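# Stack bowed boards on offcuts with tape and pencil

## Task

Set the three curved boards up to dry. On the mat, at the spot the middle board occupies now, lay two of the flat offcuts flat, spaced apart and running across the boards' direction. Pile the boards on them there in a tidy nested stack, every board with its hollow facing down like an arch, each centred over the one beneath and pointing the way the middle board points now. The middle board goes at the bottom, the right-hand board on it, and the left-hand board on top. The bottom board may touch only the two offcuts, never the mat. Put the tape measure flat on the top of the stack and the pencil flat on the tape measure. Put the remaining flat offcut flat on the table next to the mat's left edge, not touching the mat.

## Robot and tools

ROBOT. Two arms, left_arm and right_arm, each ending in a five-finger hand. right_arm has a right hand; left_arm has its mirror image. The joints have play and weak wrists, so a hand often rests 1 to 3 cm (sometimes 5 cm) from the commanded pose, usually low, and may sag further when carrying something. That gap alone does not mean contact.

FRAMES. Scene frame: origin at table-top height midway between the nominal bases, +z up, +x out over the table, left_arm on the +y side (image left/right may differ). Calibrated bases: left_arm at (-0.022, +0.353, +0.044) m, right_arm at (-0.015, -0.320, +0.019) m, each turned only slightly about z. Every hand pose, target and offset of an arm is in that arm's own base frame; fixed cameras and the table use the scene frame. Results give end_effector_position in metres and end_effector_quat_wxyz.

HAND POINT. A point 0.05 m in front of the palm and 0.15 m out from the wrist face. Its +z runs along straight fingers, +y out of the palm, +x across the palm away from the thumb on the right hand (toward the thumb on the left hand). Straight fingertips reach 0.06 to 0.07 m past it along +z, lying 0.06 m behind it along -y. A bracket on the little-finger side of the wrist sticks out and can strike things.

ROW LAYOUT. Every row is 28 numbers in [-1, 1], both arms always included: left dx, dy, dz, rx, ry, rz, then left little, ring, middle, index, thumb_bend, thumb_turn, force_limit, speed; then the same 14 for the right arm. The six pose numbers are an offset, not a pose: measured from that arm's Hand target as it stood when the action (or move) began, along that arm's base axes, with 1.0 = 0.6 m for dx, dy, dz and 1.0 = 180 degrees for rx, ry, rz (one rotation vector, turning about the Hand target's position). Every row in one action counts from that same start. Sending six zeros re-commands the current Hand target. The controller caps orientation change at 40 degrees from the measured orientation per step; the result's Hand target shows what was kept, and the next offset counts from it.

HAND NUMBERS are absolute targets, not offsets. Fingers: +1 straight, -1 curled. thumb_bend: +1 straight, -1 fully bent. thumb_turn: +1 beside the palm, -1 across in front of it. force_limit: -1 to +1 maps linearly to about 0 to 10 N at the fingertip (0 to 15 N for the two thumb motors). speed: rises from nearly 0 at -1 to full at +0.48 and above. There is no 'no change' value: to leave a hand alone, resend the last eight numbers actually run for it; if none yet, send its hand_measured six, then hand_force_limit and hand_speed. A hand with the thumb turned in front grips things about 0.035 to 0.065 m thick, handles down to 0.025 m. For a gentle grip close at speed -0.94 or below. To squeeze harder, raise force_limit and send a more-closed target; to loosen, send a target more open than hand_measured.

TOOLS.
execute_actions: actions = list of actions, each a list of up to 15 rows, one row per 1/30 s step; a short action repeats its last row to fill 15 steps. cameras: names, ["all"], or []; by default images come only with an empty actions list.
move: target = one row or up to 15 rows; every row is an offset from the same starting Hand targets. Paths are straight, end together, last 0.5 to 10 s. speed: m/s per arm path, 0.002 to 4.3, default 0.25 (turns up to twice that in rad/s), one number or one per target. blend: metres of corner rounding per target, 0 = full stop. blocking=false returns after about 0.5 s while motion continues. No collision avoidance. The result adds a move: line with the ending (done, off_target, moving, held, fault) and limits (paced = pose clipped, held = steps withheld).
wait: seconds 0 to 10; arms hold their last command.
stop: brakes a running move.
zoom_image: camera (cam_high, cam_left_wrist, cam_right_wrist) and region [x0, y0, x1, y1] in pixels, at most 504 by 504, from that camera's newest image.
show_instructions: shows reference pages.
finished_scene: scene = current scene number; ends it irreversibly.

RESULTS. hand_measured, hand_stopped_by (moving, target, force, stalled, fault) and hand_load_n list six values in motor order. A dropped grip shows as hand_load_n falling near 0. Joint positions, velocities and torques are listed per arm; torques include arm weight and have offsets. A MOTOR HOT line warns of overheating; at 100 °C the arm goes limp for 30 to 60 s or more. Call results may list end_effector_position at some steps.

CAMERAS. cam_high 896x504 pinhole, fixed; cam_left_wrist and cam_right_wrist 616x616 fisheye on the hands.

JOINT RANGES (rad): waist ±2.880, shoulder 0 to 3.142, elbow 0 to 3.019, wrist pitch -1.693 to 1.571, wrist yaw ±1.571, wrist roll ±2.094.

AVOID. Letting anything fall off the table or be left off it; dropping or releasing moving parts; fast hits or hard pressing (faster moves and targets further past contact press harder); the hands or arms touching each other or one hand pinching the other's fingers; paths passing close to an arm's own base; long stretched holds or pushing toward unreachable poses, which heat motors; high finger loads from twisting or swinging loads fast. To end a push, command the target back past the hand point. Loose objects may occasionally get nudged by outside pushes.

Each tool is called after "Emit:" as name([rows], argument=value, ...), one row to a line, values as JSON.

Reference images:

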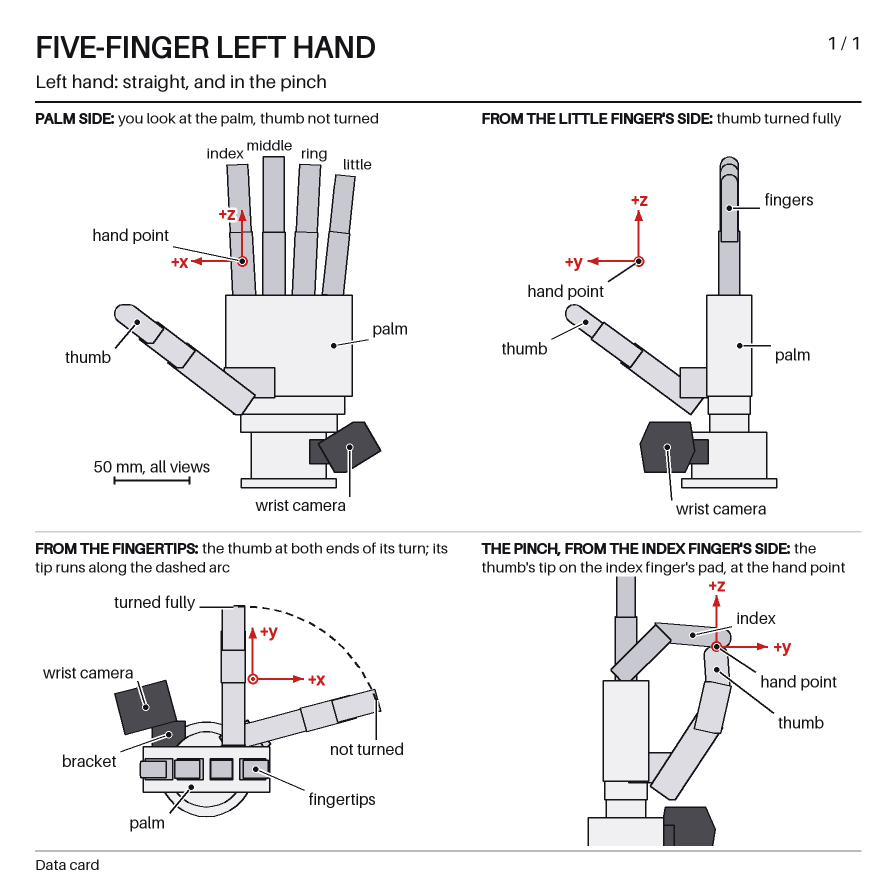

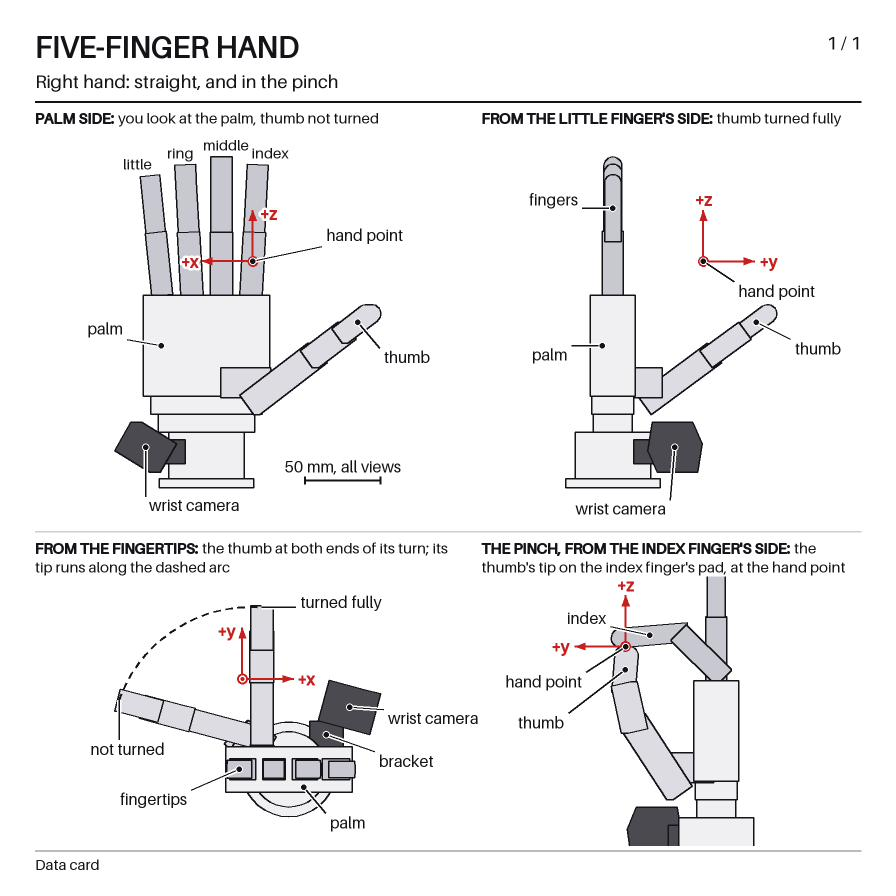

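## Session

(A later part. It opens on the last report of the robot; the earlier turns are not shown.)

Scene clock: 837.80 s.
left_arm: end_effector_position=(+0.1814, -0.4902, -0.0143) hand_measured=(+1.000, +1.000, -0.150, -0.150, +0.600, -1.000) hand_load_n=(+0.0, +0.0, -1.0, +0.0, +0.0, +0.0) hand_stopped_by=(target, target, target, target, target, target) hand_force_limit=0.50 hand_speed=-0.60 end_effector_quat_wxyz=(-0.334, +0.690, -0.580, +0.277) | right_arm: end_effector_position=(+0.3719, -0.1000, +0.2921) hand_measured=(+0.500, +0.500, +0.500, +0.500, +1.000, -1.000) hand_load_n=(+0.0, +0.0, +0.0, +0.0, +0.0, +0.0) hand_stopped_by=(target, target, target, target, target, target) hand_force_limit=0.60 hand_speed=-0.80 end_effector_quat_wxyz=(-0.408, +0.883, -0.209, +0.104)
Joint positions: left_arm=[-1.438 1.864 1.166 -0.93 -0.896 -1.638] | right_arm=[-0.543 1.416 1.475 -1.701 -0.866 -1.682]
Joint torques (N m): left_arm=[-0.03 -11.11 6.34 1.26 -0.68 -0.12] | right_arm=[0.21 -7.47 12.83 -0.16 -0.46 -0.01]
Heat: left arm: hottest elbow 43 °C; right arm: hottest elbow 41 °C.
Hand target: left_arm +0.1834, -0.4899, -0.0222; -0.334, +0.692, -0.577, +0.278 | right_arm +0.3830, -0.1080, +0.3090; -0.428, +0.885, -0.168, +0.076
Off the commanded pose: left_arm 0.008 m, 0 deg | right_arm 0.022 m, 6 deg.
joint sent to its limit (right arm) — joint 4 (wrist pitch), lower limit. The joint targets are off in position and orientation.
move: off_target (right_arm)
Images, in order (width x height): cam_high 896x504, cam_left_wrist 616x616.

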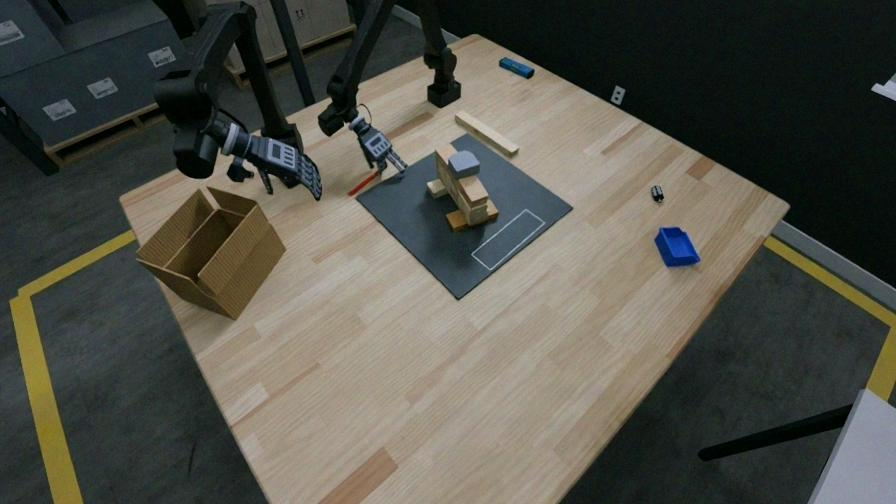

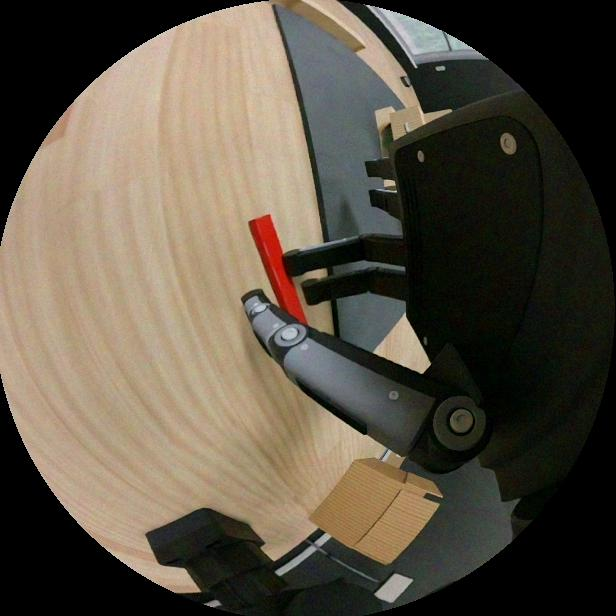

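Emit:
move([
  [0.0,0.0,0.035,0,0,0,1,1,0.05,-0.1,0.6,-1,0.5,-0.6, 0,0,0,0,0,0,0.5,0.5,0.5,0.5,1,-1,0.6,-0.8],
  [0.013,0.004,0.035,0,0,0,1,1,0.05,-0.1,0.6,-1,0.5,-0.6, 0,0,0,0,0,0,0.5,0.5,0.5,0.5,1,-1,0.6,-0.8],
  [0.013,0.004,-0.002,0,0,0,1,1,0.05,-0.1,0.6,-1,0.5,-0.6, 0,0,0,0,0,0,0.5,0.5,0.5,0.5,1,-1,0.6,-0.8],
], speed=0.06, cameras=["cam_high","cam_left_wrist"])

Emit:
zoom_image(camera="cam_left_wrist", region=[200, 200, 370, 370])

Scene clock: 842.40 s.
left_arm: end_effector_position=(+0.1842, -0.4914, -0.0139) hand_measured=(+1.000, +1.000, +0.050, -0.100, +0.600, -1.000) hand_load_n=(+0.0, +0.0, -0.5, +0.0, +0.0, +0.0) hand_stopped_by=(target, target, target, target, target, target) hand_force_limit=0.50 hand_speed=-0.60 end_effector_quat_wxyz=(-0.330, +0.690, -0.579, +0.282) | right_arm: end_effector_position=(+0.3719, -0.1000, +0.2921) hand_measured=(+0.500, +0.500, +0.500, +0.500, +1.000, -1.000) hand_load_n=(+0.0, +0.0, +0.0, +0.0, +0.0, +0.5) hand_stopped_by=(target, target, target, target, target, target) hand_force_limit=0.60 hand_speed=-0.80 end_effector_quat_wxyz=(-0.408, +0.883, -0.209, +0.104)
Joint positions: left_arm=[-1.434 1.86 1.158 -0.905 -0.899 -1.626] | right_arm=[-0.543 1.416 1.475 -1.701 -0.866 -1.682]
Joint torques (N m): left_arm=[0.56 -11.46 6.31 1.33 -0.57 0.09] | right_arm=[0.09 -7.24 12.85 -0.12 -0.46 -0.02]
Heat: left arm: hottest elbow 42 °C; right arm: hottest elbow 41 °C.
Hand target: left_arm +0.1912, -0.4875, -0.0234; -0.334, +0.692, -0.577, +0.278 | right_arm +0.3830, -0.1080, +0.3090; -0.428, +0.885, -0.168, +0.076
Off the commanded pose: left_arm 0.012 m, 1 deg | right_arm 0.022 m, 6 deg.
joint sent to its limit (right arm) — joint 4 (wrist pitch), lower limit. The joint targets are off in position and orientation.
move: off_target (left_arm, right_arm)
Images, in order (width x height): cam_high 896x504, cam_left_wrist 616x616.

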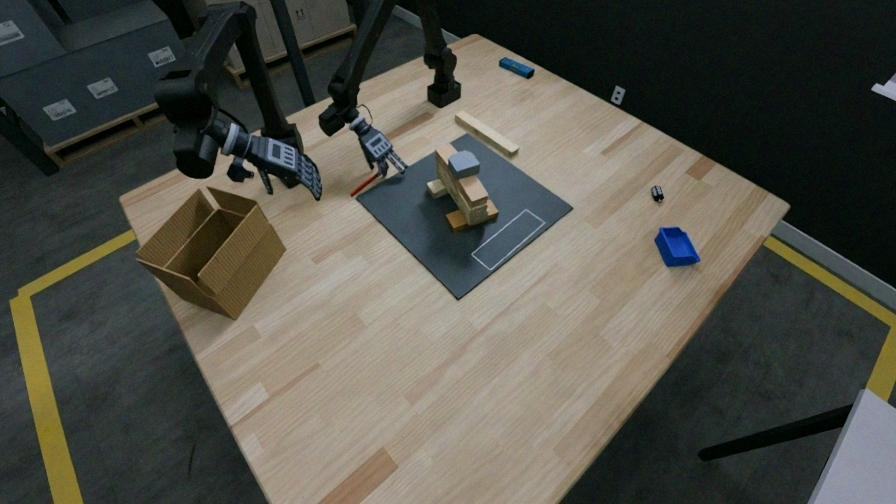

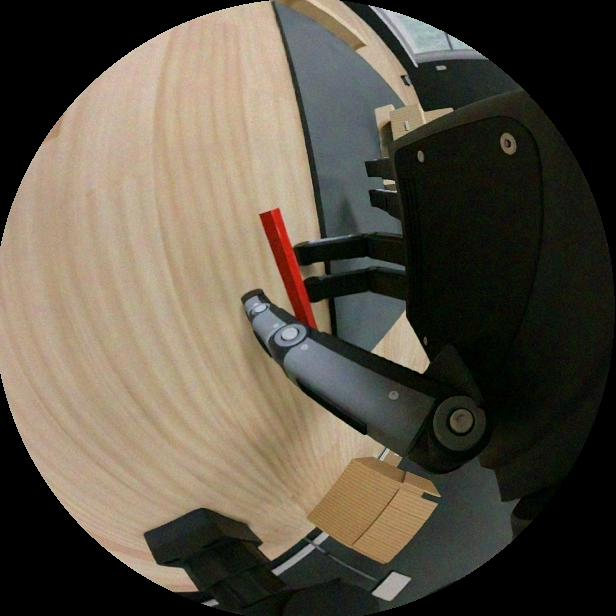

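Scaled by 2.965 from the camera's 616x616 image, which has a finer 880x880 frame.

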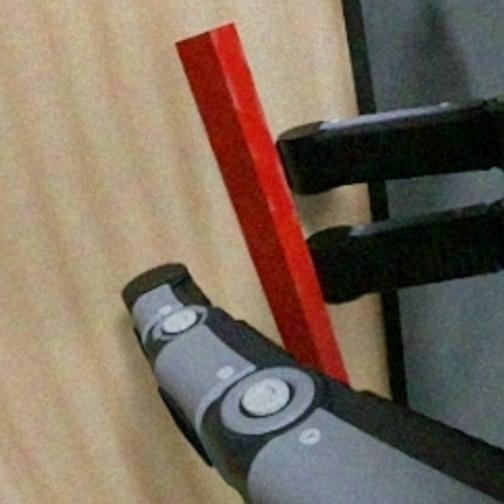

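Emit:
move([
  [0.0,0.0,0.04,0,0,0,1,1,-0.08,-0.22,0.5,-1,0.5,-0.6, 0,0,0,0,0,0,0.5,0.5,0.5,0.5,1,-1,0.6,-0.8],
  [0.0022,-0.003,0.04,0,0,0,1,1,-0.08,-0.22,0.5,-1,0.5,-0.6, 0,0,0,0,0,0,0.5,0.5,0.5,0.5,1,-1,0.6,-0.8],
  [0.0022,-0.003,0.008,0,0,0,1,1,-0.08,-0.22,0.5,-1,0.5,-0.6, 0,0,0,0,0,0,0.5,0.5,0.5,0.5,1,-1,0.6,-0.8],
], speed=0.06, cameras=["cam_high","cam_left_wrist"])

Emit:
zoom_image(camera="cam_left_wrist", region=[200, 200, 370, 370])

Emit:
zoom_image(camera="cam_high", region=[340, 140, 410, 200])

Scene clock: 847.20 s.
left_arm: end_effector_position=(+0.1856, -0.4901, -0.0124) hand_measured=(+1.000, +1.000, -0.080, -0.220, +0.500, -1.000) hand_load_n=(+0.0, +0.0, +0.0, +0.0, +0.5, +0.5) hand_stopped_by=(target, target, target, target, target, target) hand_force_limit=0.50 hand_speed=-0.60 end_effector_quat_wxyz=(-0.331, +0.692, -0.577, +0.282) | right_arm: end_effector_position=(+0.3719, -0.1000, +0.2921) hand_measured=(+0.500, +0.500, +0.500, +0.500, +1.000, -1.000) hand_load_n=(+0.0, +0.0, +0.0, +0.0, +0.0, +0.0) hand_stopped_by=(target, target, target, target, target, target) hand_force_limit=0.60 hand_speed=-0.80 end_effector_quat_wxyz=(-0.408, +0.883, -0.209, +0.104)
Joint positions: left_arm=[-1.43 1.856 1.158 -0.912 -0.899 -1.63] | right_arm=[-0.543 1.416 1.475 -1.701 -0.866 -1.682]
Joint torques (N m): left_arm=[0.67 -11.46 7.1 1.21 -0.59 0.1] | right_arm=[0.15 -7.41 12.85 -0.16 -0.45 -0.02]
Heat: left arm: hottest elbow 42 °C; right arm: hottest elbow 41 °C.
Hand target: left_arm +0.1926, -0.4893, -0.0186; -0.334, +0.692, -0.577, +0.278 | right_arm +0.3830, -0.1080, +0.3090; -0.428, +0.885, -0.168, +0.076
Off the commanded pose: left_arm 0.009 m, 0 deg | right_arm 0.022 m, 6 deg.
joint sent to its limit (right arm) — joint 4 (wrist pitch), lower limit. The joint targets are off in position and orientation.
move: off_target (right_arm)
Images, in order (width x height): cam_high 896x504, cam_left_wrist 616x616.

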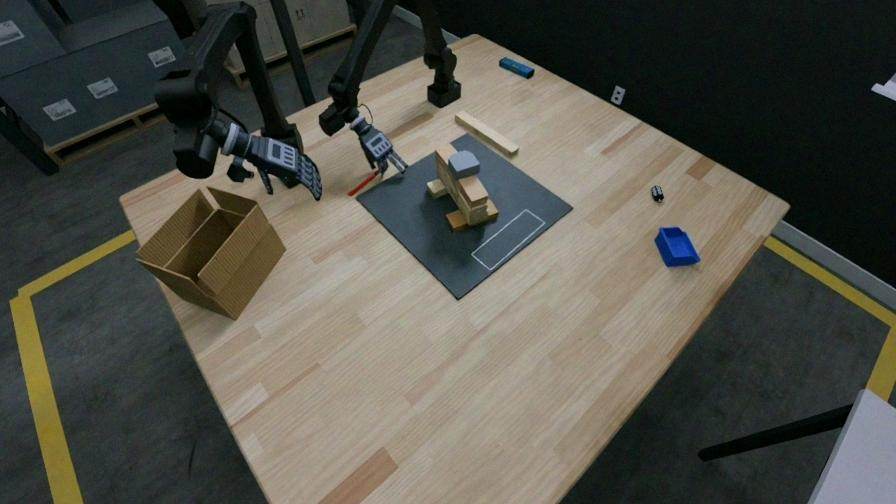

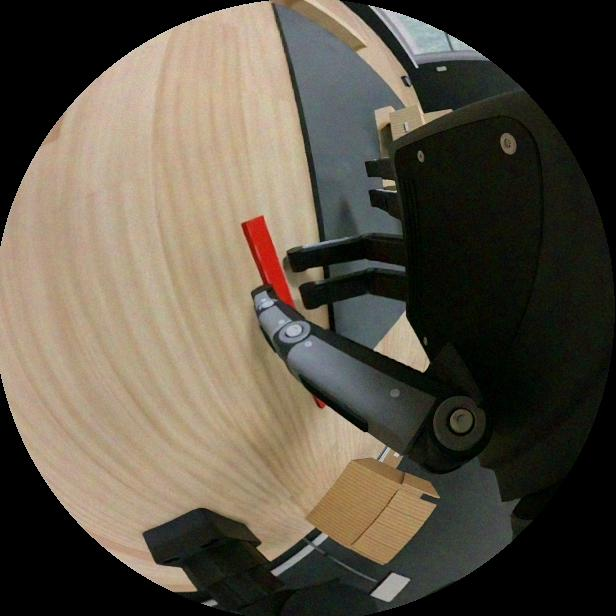

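Scaled by 2.965 from the camera's 616x616 image, which has a finer 880x880 frame.

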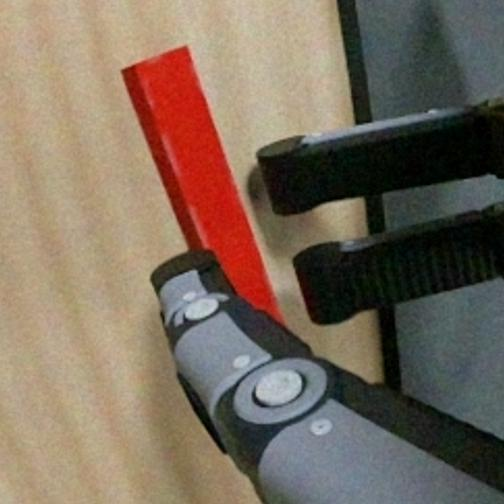

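Scaled by 7.200 from the camera's 896x504 image, which has a finer 1280x720 frame.

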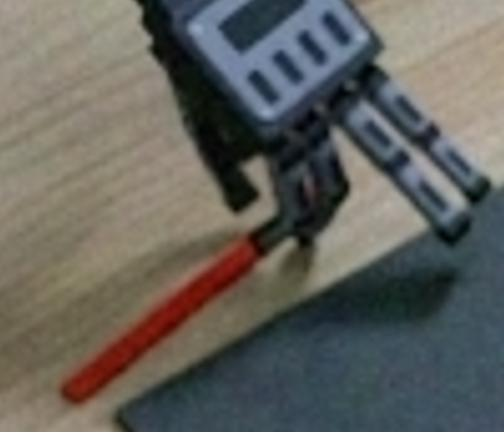

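Emit:
move([
  [-0.006,-0.001,0.01,0,0,0,1,1,-0.08,-0.22,0.5,-1,0.5,-0.6, 0,0,0,0,0,0,0.5,0.5,0.5,0.5,1,-1,0.6,-0.8],
  [-0.006,-0.001,-0.025,0,0,0,1,1,-0.08,-0.22,0.5,-1,0.5,-0.6, 0,0,0,0,0,0,0.5,0.5,0.5,0.5,1,-1,0.6,-0.8],
], speed=0.05, cameras=["cam_high","cam_left_wrist"])

Emit:
zoom_image(camera="cam_left_wrist", region=[200, 200, 370, 370])

Scene clock: 850.10 s.
left_arm: end_effector_position=(+0.1852, -0.4902, -0.0173) hand_measured=(+1.000, +1.000, -0.080, -0.220, +0.500, -1.000) hand_load_n=(+0.0, +0.0, -4.5, +0.0, +0.0, +0.0) hand_stopped_by=(target, target, target, target, target, target) hand_force_limit=0.50 hand_speed=-0.60 end_effector_quat_wxyz=(-0.334, +0.688, -0.580, +0.280) | right_arm: end_effector_position=(+0.3719, -0.1000, +0.2921) hand_measured=(+0.500, +0.500, +0.500, +0.500, +1.000, -1.000) hand_load_n=(+0.0, +0.0, +0.0, +0.0, +0.0, +0.5) hand_stopped_by=(target, target, target, target, target, target) hand_force_limit=0.60 hand_speed=-0.80 end_effector_quat_wxyz=(-0.408, +0.883, -0.209, +0.104)
Joint positions: left_arm=[-1.432 1.867 1.158 -0.904 -0.902 -1.623] | right_arm=[-0.543 1.416 1.475 -1.701 -0.866 -1.682]
Joint torques (N m): left_arm=[0.73 -10.52 6.31 1.83 -0.47 -0.06] | right_arm=[0.09 -7.47 12.85 -0.13 -0.45 -0.02]
Heat: left arm: hottest elbow 41 °C; right arm: hottest elbow 41 °C.
Hand target: left_arm +0.1890, -0.4899, -0.0336; -0.334, +0.692, -0.577, +0.278 | right_arm +0.3830, -0.1080, +0.3090; -0.428, +0.885, -0.168, +0.076
Off the commanded pose: left_arm 0.017 m, 1 deg | right_arm 0.022 m, 6 deg.
joint sent to its limit (right arm) — joint 4 (wrist pitch), lower limit. The joint targets are off in position and orientation.
move: off_target (left_arm, right_arm)
Images, in order (width x height): cam_high 896x504, cam_left_wrist 616x616.

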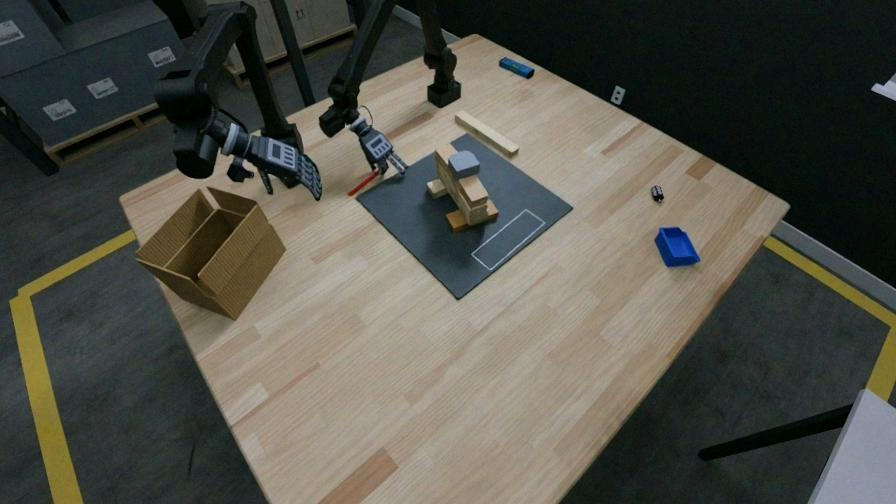

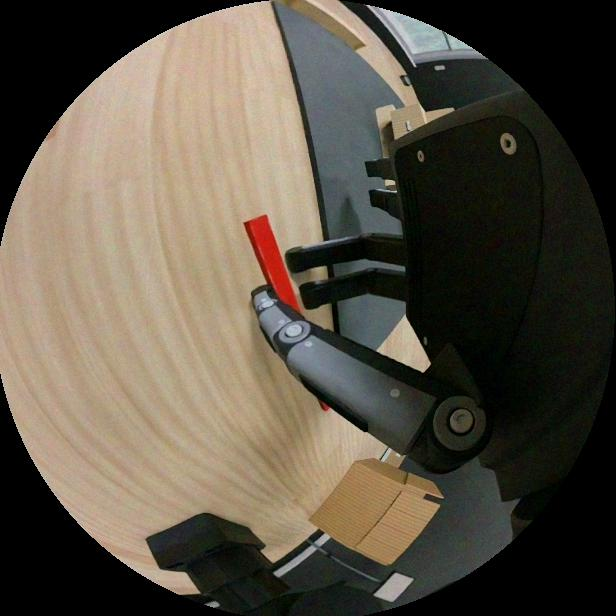

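Scaled by 2.965 from the camera's 616x616 image, which has a finer 880x880 frame.

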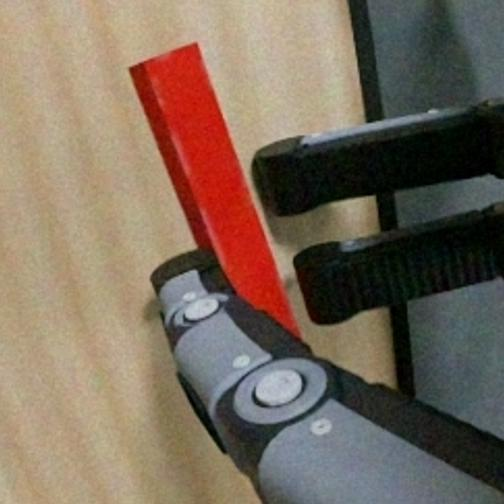

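Emit:
move(target=[0,0,0,0,0,0,1,1,-0.2,-0.26,0.5,-1,0.0,-0.8, 0,0,0,0,0,0,0.5,0.5,0.5,0.5,1,-1,0.6,-0.8], speed=0.05)

Emit:
move(target=[0,0,0,0,0,0,1,1,-0.2,-0.26,0.2,-1,-0.3,-0.9, 0,0,0,0,0,0,0.5,0.5,0.5,0.5,1,-1,0.6,-0.8], speed=0.05, cameras=["cam_high","cam_left_wrist"])

Emit:
zoom_image(camera="cam_left_wrist", region=[200, 200, 370, 370])

Scene clock: 852.07 s.
left_arm: end_effector_position=(+0.1915, -0.4905, -0.0210) hand_measured=(+1.000, +1.000, -0.200, -0.260, +0.500, -1.000) hand_load_n=(+0.0, +0.0, +0.0, +0.0, +0.0, +0.0) hand_stopped_by=(target, target, target, target, target, target) hand_force_limit=0.00 hand_speed=-0.80 end_effector_quat_wxyz=(-0.334, +0.694, -0.572, +0.282) | right_arm: end_effector_position=(+0.3719, -0.1000, +0.2921) hand_measured=(+0.500, +0.500, +0.500, +0.500, +1.000, -1.000) hand_load_n=(+0.0, +0.0, +0.0, +0.0, +0.0, +0.0) hand_stopped_by=(target, target, target, target, target, target) hand_force_limit=0.60 hand_speed=-0.80 end_effector_quat_wxyz=(-0.408, +0.883, -0.209, +0.104)
Joint positions: left_arm=[-1.421 1.876 1.158 -0.89 -0.905 -1.63] | right_arm=[-0.543 1.416 1.475 -1.701 -0.866 -1.682]
Joint torques (N m): left_arm=[-0.09 -10.4 6.32 1.42 -0.32 -0.04] | right_arm=[0.15 -7.47 12.83 -0.16 -0.45 -0.02]
Heat: left arm: hottest elbow 41 °C; right arm: hottest elbow 41 °C.
Hand target: left_arm +0.1890, -0.4899, -0.0336; -0.334, +0.692, -0.577, +0.278 | right_arm +0.3830, -0.1080, +0.3090; -0.428, +0.885, -0.168, +0.076
Off the commanded pose: left_arm 0.013 m, 1 deg | right_arm 0.022 m, 6 deg.
joint sent to its limit (right arm) — joint 4 (wrist pitch), lower limit. The joint targets are off in position and orientation.
move: off_target (left_arm, right_arm)

Scene clock: 854.70 s.
left_arm: end_effector_position=(+0.1915, -0.4905, -0.0210) hand_measured=(+1.000, +1.000, -0.200, -0.260, +0.200, -1.000) hand_load_n=(+0.0, +0.0, +0.0, +0.0, +0.0, +0.0) hand_stopped_by=(target, target, target, target, target, target) hand_force_limit=-0.30 hand_speed=-0.90 end_effector_quat_wxyz=(-0.334, +0.694, -0.572, +0.282) | right_arm: end_effector_position=(+0.3719, -0.1000, +0.2921) hand_measured=(+0.500, +0.500, +0.500, +0.500, +1.000, -1.000) hand_load_n=(+0.0, +0.0, +0.0, +0.0, +0.0, +0.5) hand_stopped_by=(target, target, target, target, target, target) hand_force_limit=0.60 hand_speed=-0.80 end_effector_quat_wxyz=(-0.408, +0.883, -0.209, +0.104)
Joint positions: left_arm=[-1.421 1.876 1.158 -0.89 -0.905 -1.63] | right_arm=[-0.543 1.416 1.475 -1.701 -0.866 -1.682]
Joint torques (N m): left_arm=[-0.44 -10.81 6.39 1.36 -0.34 -0.03] | right_arm=[0.15 -7.41 12.82 -0.13 -0.45 -0.01]
Heat: left arm: hottest elbow 41 °C; right arm: hottest elbow 42 °C.
Hand target: left_arm +0.1890, -0.4899, -0.0336; -0.334, +0.692, -0.577, +0.278 | right_arm +0.3830, -0.1080, +0.3090; -0.428, +0.885, -0.168, +0.076
Off the commanded pose: left_arm 0.013 m, 1 deg | right_arm 0.022 m, 6 deg.
joint sent to its limit (right arm) — joint 4 (wrist pitch), lower limit. The joint targets are off in position and orientation.
move: off_target (left_arm, right_arm)
Images, in order (width x height): cam_high 896x504, cam_left_wrist 616x616.

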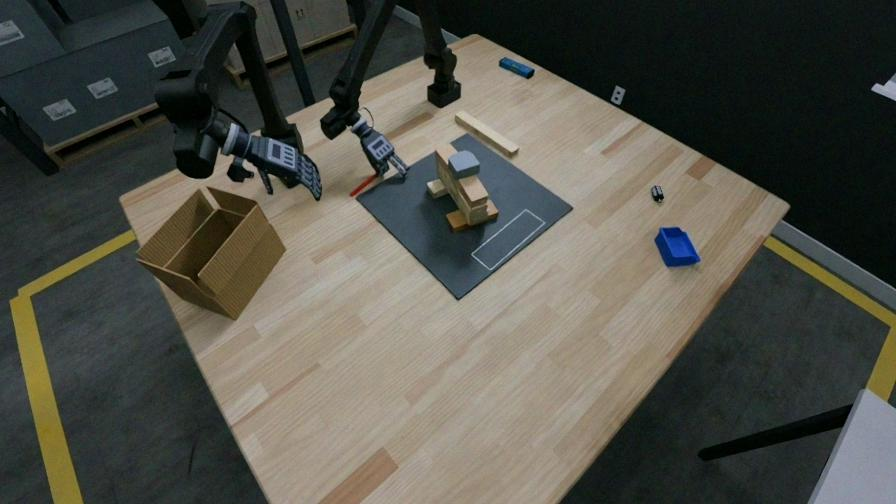

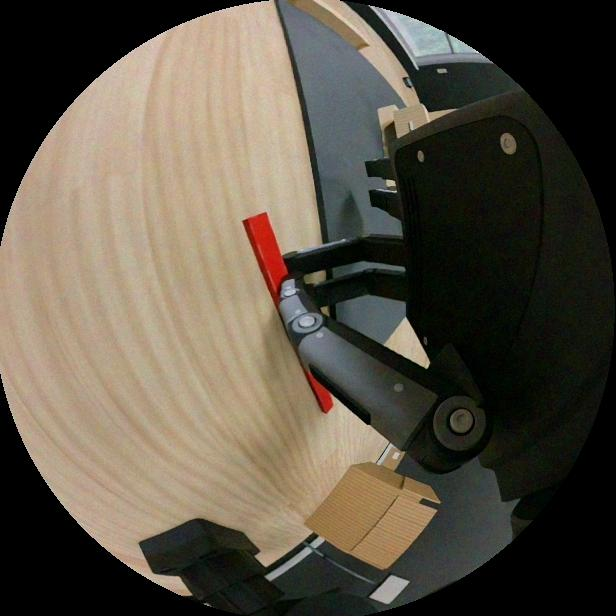

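Scaled by 2.965 from the camera's 616x616 image, which has a finer 880x880 frame.

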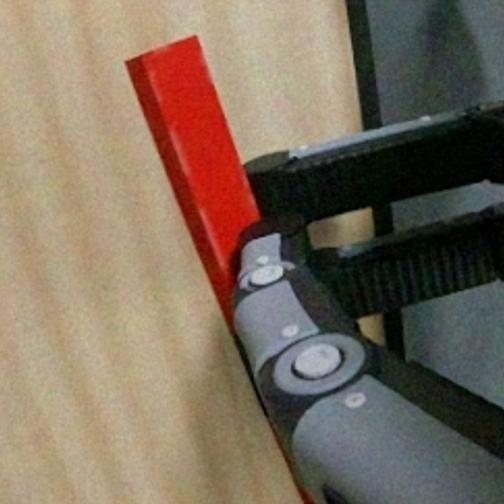

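Emit:
move([
  [0,0,0.06,0,0,0,1,1,-0.1,-0.18,0.7,-1,-0.1,-0.6, 0,0,0,0,0,0,0.5,0.5,0.5,0.5,1,-1,0.6,-0.8],
  [0,0,0.06,0.0164,-0.0902,0,1,1,-0.1,-0.18,0.7,-1,-0.1,-0.6, 0,0,0,0,0,0,0.5,0.5,0.5,0.5,1,-1,0.6,-0.8],
], speed=0.1, cameras=["cam_high","cam_left_wrist"])

Emit:
zoom_image(camera="cam_high", region=[340, 140, 410, 200])

Scene clock: 860.80 s.
left_arm: end_effector_position=(+0.1924, -0.4687, -0.0063) hand_measured=(+1.000, +1.000, -0.100, -0.180, +0.700, -1.000) hand_load_n=(+0.0, +0.0, +0.0, +0.0, +0.0, +0.0) hand_stopped_by=(target, target, target, target, target, target) hand_force_limit=-0.10 hand_speed=-0.60 end_effector_quat_wxyz=(-0.436, +0.636, -0.534, +0.346) | right_arm: end_effector_position=(+0.3719, -0.1000, +0.2921) hand_measured=(+0.500, +0.500, +0.500, +0.500, +1.000, -1.000) hand_load_n=(+0.0, +0.0, +0.0, +0.0, +0.0, +0.0) hand_stopped_by=(target, target, target, target, target, target) hand_force_limit=0.60 hand_speed=-0.80 end_effector_quat_wxyz=(-0.408, +0.883, -0.209, +0.104)
Joint positions: left_arm=[-1.499 1.936 1.168 -1.11 -1.161 -1.876] | right_arm=[-0.543 1.416 1.475 -1.701 -0.866 -1.682]
Joint torques (N m): left_arm=[-0.97 -11.58 10.45 -0.25 -0.98 -0.18] | right_arm=[0.15 -7.41 12.82 -0.14 -0.44 -0.02]
Heat: left arm: hottest elbow 41 °C; right arm: hottest elbow 42 °C.
Hand target: left_arm +0.1890, -0.4899, +0.0024; -0.430, +0.637, -0.531, +0.358 | right_arm +0.3830, -0.1080, +0.3090; -0.428, +0.885, -0.168, +0.076
Off the commanded pose: left_arm 0.023 m, 2 deg | right_arm 0.022 m, 6 deg.
joint sent to its limit (right arm) — joint 4 (wrist pitch), lower limit. The joint targets are off in position and orientation.
move: off_target (left_arm, right_arm)
Images, in order (width x height): cam_high 896x504, cam_left_wrist 616x616.

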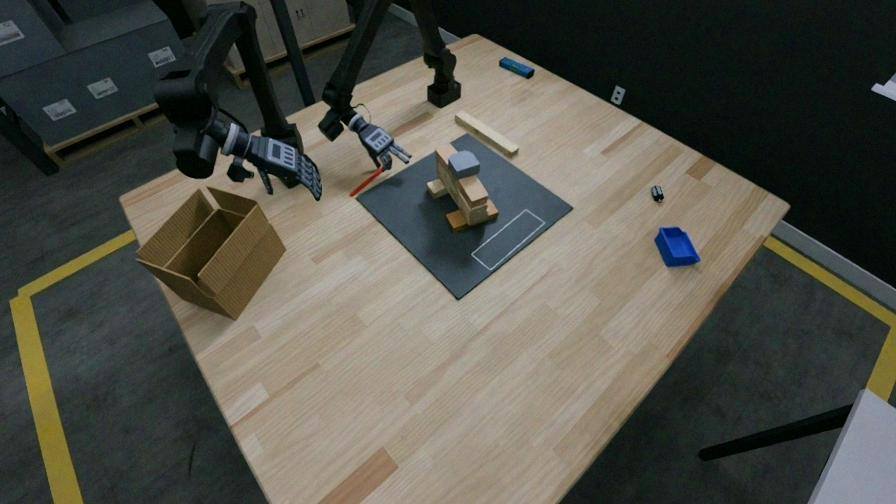

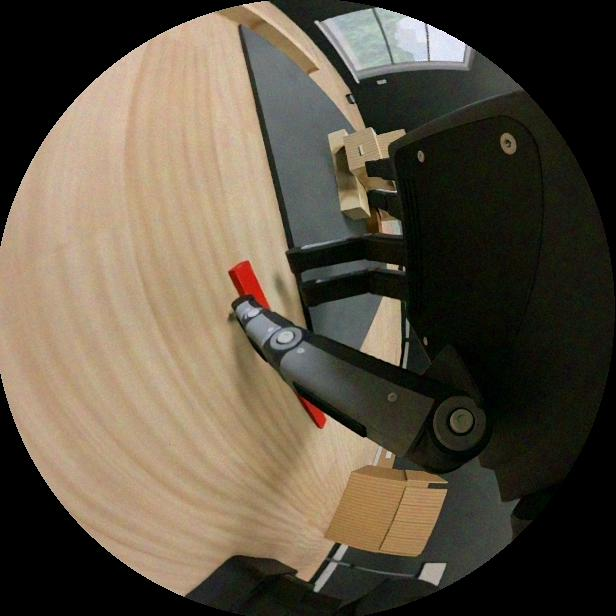

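Scaled by 7.200 from the camera's 896x504 image, which has a finer 1280x720 frame.

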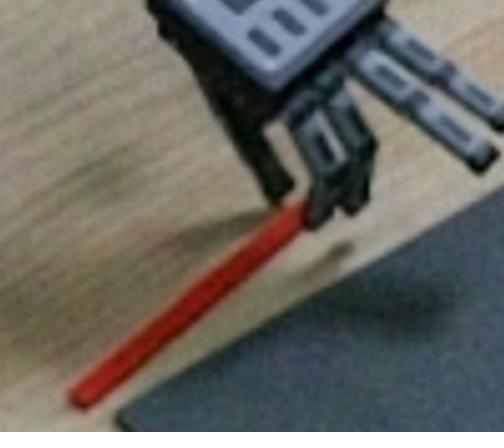

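Emit:
move([
  [0.0,-0.04,0.05,0,0,0,1,1,-0.1,-0.18,0.55,-1,-0.1,-0.6, 0,0,0,0,0,0,0.5,0.5,0.5,0.5,1,-1,0.6,-0.8],
  [-0.005,-0.015,0.0,0,0,0,1,1,-0.1,-0.18,0.55,-1,-0.1,-0.6, 0,0,0,0,0,0,0.5,0.5,0.5,0.5,1,-1,0.6,-0.8],
], speed=0.08, cameras=["cam_high","cam_left_wrist"])

Emit:
zoom_image(camera="cam_high", region=[340, 140, 410, 200])

Emit:
zoom_image(camera="cam_left_wrist", region=[200, 220, 370, 390])

Scene clock: 864.17 s.
left_arm: end_effector_position=(+0.1926, -0.4999, +0.0096) hand_measured=(+1.000, +1.000, -0.100, -0.180, +0.550, -1.000) hand_load_n=(-0.5, +0.0, +0.0, +0.0, +0.0, +0.0) hand_stopped_by=(target, target, target, target, target, target) hand_force_limit=-0.10 hand_speed=-0.60 end_effector_quat_wxyz=(-0.428, +0.643, -0.527, +0.355) | right_arm: end_effector_position=(+0.3719, -0.1000, +0.2921) hand_measured=(+0.500, +0.500, +0.500, +0.500, +1.000, -1.000) hand_load_n=(+0.0, -0.5, +0.0, +0.0, +0.0, +0.0) hand_stopped_by=(target, target, target, target, target, target) hand_force_limit=0.60 hand_speed=-0.80 end_effector_quat_wxyz=(-0.408, +0.883, -0.209, +0.104)
Joint positions: left_arm=[-1.504 1.961 1.264 -1.168 -1.161 -1.896] | right_arm=[-0.543 1.416 1.475 -1.701 -0.866 -1.682]
Joint torques (N m): left_arm=[-0.97 -12.28 5.72 0.69 -0.95 -0.18] | right_arm=[0.09 -7.53 12.83 -0.12 -0.45 -0.02]
Heat: left arm: hottest elbow 41 °C; right arm: hottest elbow 42 °C.
Hand target: left_arm +0.1860, -0.4989, +0.0024; -0.430, +0.637, -0.531, +0.358 | right_arm +0.3830, -0.1080, +0.3090; -0.428, +0.885, -0.168, +0.076
Off the commanded pose: left_arm 0.010 m, 1 deg | right_arm 0.022 m, 6 deg.
joint sent to its limit (right arm) — joint 4 (wrist pitch), lower limit. The joint targets are off in position and orientation.
move: off_target (right_arm)
Images, in order (width x height): cam_high 896x504, cam_left_wrist 616x616.

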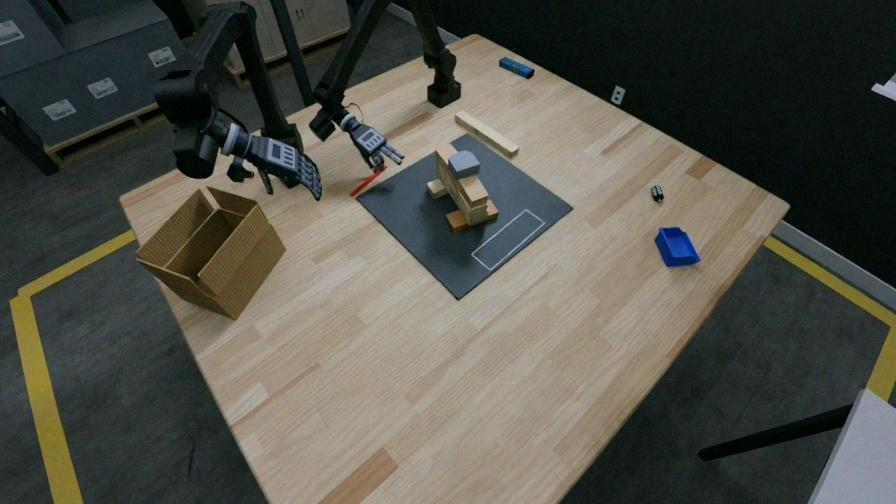

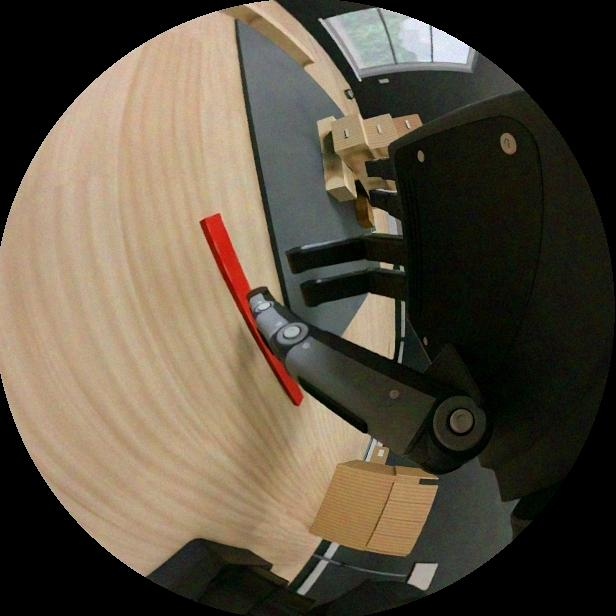

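Scaled by 7.200 from the camera's 896x504 image, which has a finer 1280x720 frame.

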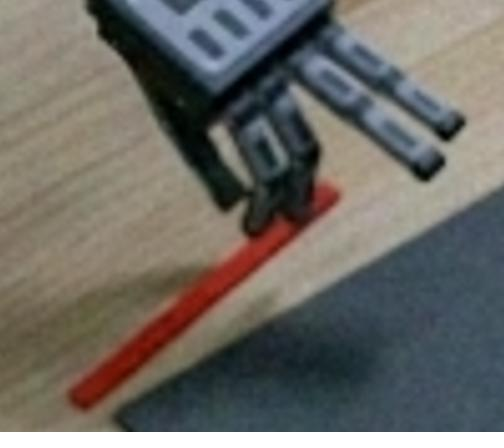

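Scaled by 2.965 from the camera's 616x616 image, which has a finer 880x880 frame.

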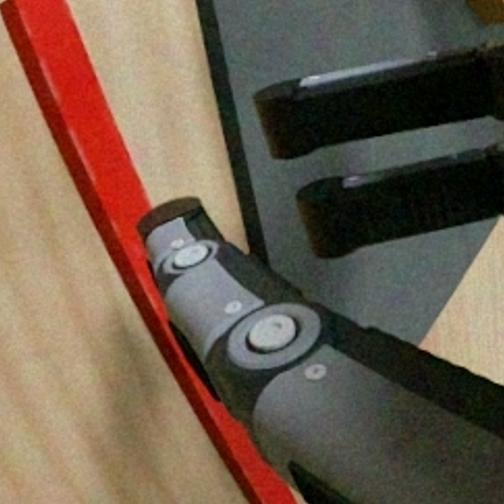

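Emit:
move([
  [-0.0233,0.012,0.0,0,0,0,1,1,-0.1,-0.18,0.6,-1,-0.1,-0.6, 0,0,0,0,0,0,0.5,0.5,0.5,0.5,1,-1,0.6,-0.8],
  [-0.0233,0.012,-0.03,0,0,0,1,1,-0.1,-0.18,0.6,-1,-0.1,-0.6, 0,0,0,0,0,0,0.5,0.5,0.5,0.5,1,-1,0.6,-0.8],
], speed=0.06, cameras=["cam_high","cam_left_wrist"])

Emit:
zoom_image(camera="cam_high", region=[340, 140, 410, 200])

Emit:
zoom_image(camera="cam_left_wrist", region=[200, 220, 370, 390])

Scene clock: 868.17 s.
left_arm: end_effector_position=(+0.1755, -0.4910, -0.0100) hand_measured=(+1.000, +1.000, -0.100, -0.180, +0.600, -1.000) hand_load_n=(+0.0, +0.0, +0.0, +0.0, +0.0, +0.0) hand_stopped_by=(target, target, target, target, target, target) hand_force_limit=-0.10 hand_speed=-0.60 end_effector_quat_wxyz=(-0.431, +0.637, -0.530, +0.357) | right_arm: end_effector_position=(+0.3719, -0.1000, +0.2921) hand_measured=(+0.500, +0.500, +0.500, +0.500, +1.000, -1.000) hand_load_n=(+0.0, -0.5, +0.0, +0.0, +0.0, +0.0) hand_stopped_by=(target, target, target, target, target, target) hand_force_limit=0.60 hand_speed=-0.80 end_effector_quat_wxyz=(-0.408, +0.883, -0.209, +0.104)
Joint positions: left_arm=[-1.539 1.99 1.237 -1.182 -1.16 -1.962] | right_arm=[-0.543 1.416 1.475 -1.701 -0.866 -1.682]
Joint torques (N m): left_arm=[-0.79 -12.45 6.04 0.81 -0.62 -0.17] | right_arm=[0.03 -7.53 12.83 -0.16 -0.45 -0.02]
Heat: left arm: hottest elbow 40 °C; right arm: hottest elbow 42 °C.
Hand target: left_arm +0.1720, -0.4917, -0.0156; -0.430, +0.637, -0.531, +0.358 | right_arm +0.3830, -0.1080, +0.3090; -0.428, +0.885, -0.168, +0.076
Off the commanded pose: left_arm 0.007 m, 0 deg | right_arm 0.022 m, 6 deg.
joint sent to its limit (right arm) — joint 4 (wrist pitch), lower limit. The joint targets are off in position and orientation.
move: off_target (right_arm)
Images, in order (width x height): cam_high 896x504, cam_left_wrist 616x616.

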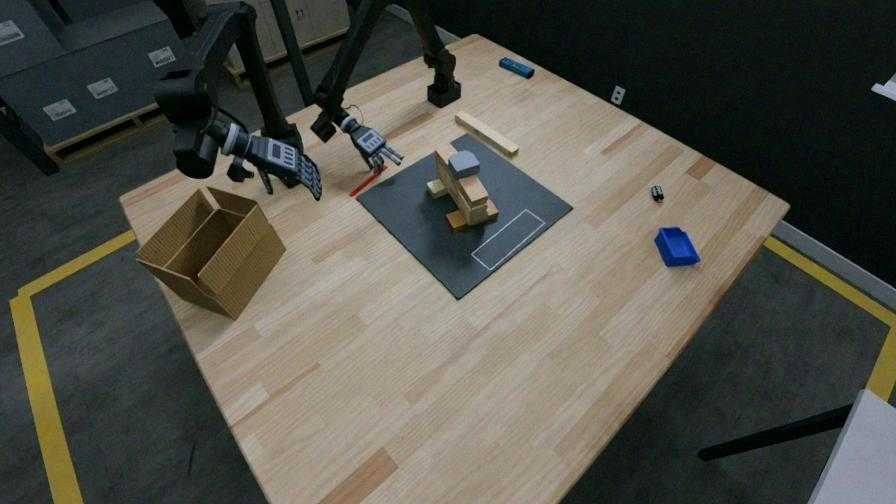

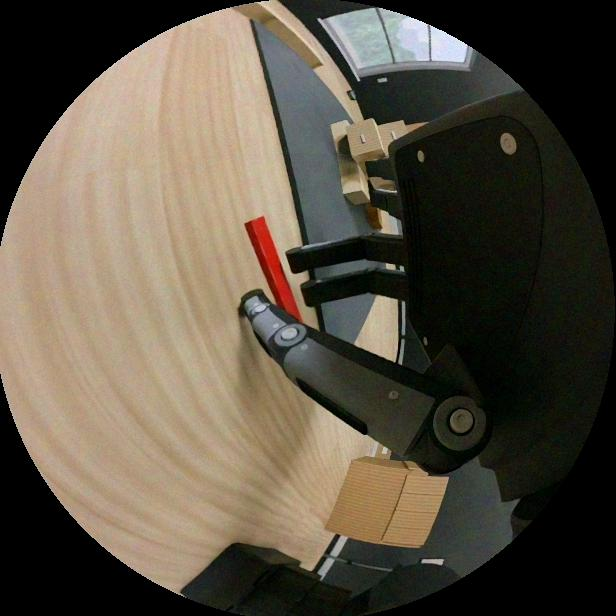

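Scaled by 7.200 from the camera's 896x504 image, which has a finer 1280x720 frame.

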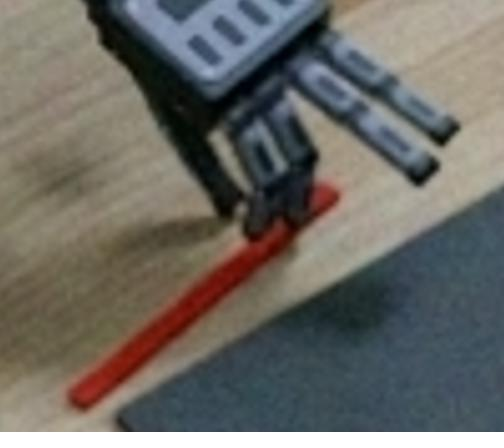

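Scaled by 2.965 from the camera's 616x616 image, which has a finer 880x880 frame.

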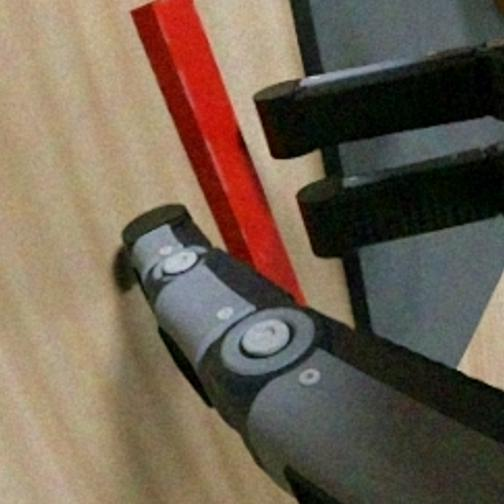

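Emit:
move(target=[0.0,0.0,-0.012,0,0,0,1,1,-0.15,-0.2,0.55,-1,-0.1,-0.6, 0,0,0,0,0,0,0.5,0.5,0.5,0.5,1,-1,0.6,-0.8], speed=0.04, cameras=["cam_left_wrist"])

Emit:
zoom_image(camera="cam_left_wrist", region=[200, 220, 370, 390])

Scene clock: 870.00 s.
left_arm: end_effector_position=(+0.1756, -0.4925, -0.0155) hand_measured=(+1.000, +1.000, -0.150, -0.200, +0.550, -1.000) hand_load_n=(+0.0, -0.5, +0.0, +0.0, +0.0, +0.0) hand_stopped_by=(target, target, target, target, target, target) hand_force_limit=-0.10 hand_speed=-0.60 end_effector_quat_wxyz=(-0.430, +0.638, -0.529, +0.358) | right_arm: end_effector_position=(+0.3719, -0.1000, +0.2921) hand_measured=(+0.500, +0.500, +0.500, +0.500, +1.000, -1.000) hand_load_n=(+0.0, +0.0, +0.0, +0.0, +0.0, +0.0) hand_stopped_by=(target, target, target, target, target, target) hand_force_limit=0.60 hand_speed=-0.80 end_effector_quat_wxyz=(-0.408, +0.883, -0.209, +0.104)
Joint positions: left_arm=[-1.539 2.001 1.237 -1.166 -1.16 -1.962] | right_arm=[-0.543 1.416 1.475 -1.701 -0.866 -1.682]
Joint torques (N m): left_arm=[-1.03 -11.99 5.61 0.76 -0.59 -0.21] | right_arm=[0.09 -7.41 12.82 -0.14 -0.45 -0.02]
Heat: left arm: hottest elbow 40 °C; right arm: hottest elbow 42 °C.
Hand target: left_arm +0.1720, -0.4917, -0.0228; -0.430, +0.637, -0.531, +0.358 | right_arm +0.3830, -0.1080, +0.3090; -0.428, +0.885, -0.168, +0.076
Off the commanded pose: left_arm 0.008 m, 0 deg | right_arm 0.022 m, 6 deg.
joint sent to its limit (right arm) — joint 4 (wrist pitch), lower limit. The joint targets are off in position and orientation.
move: off_target (right_arm)
Images, in order (width x height): cam_left_wrist 616x616.

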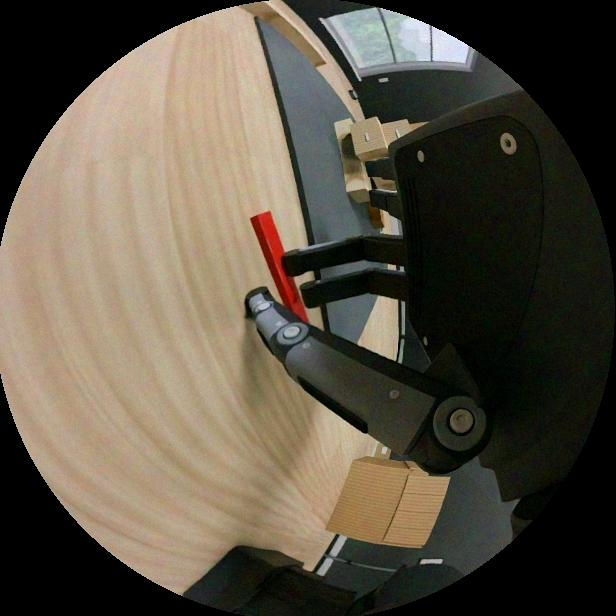

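Scaled by 2.965 from the camera's 616x616 image, which has a finer 880x880 frame.

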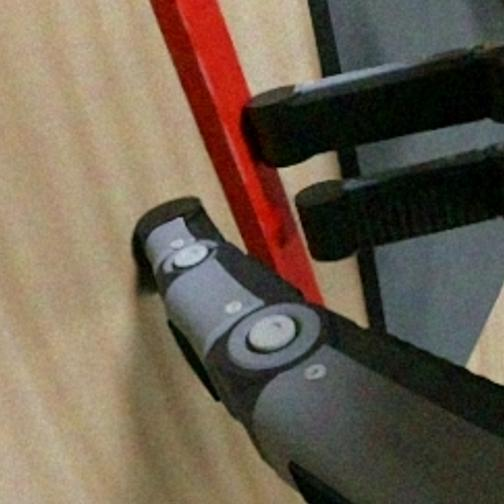

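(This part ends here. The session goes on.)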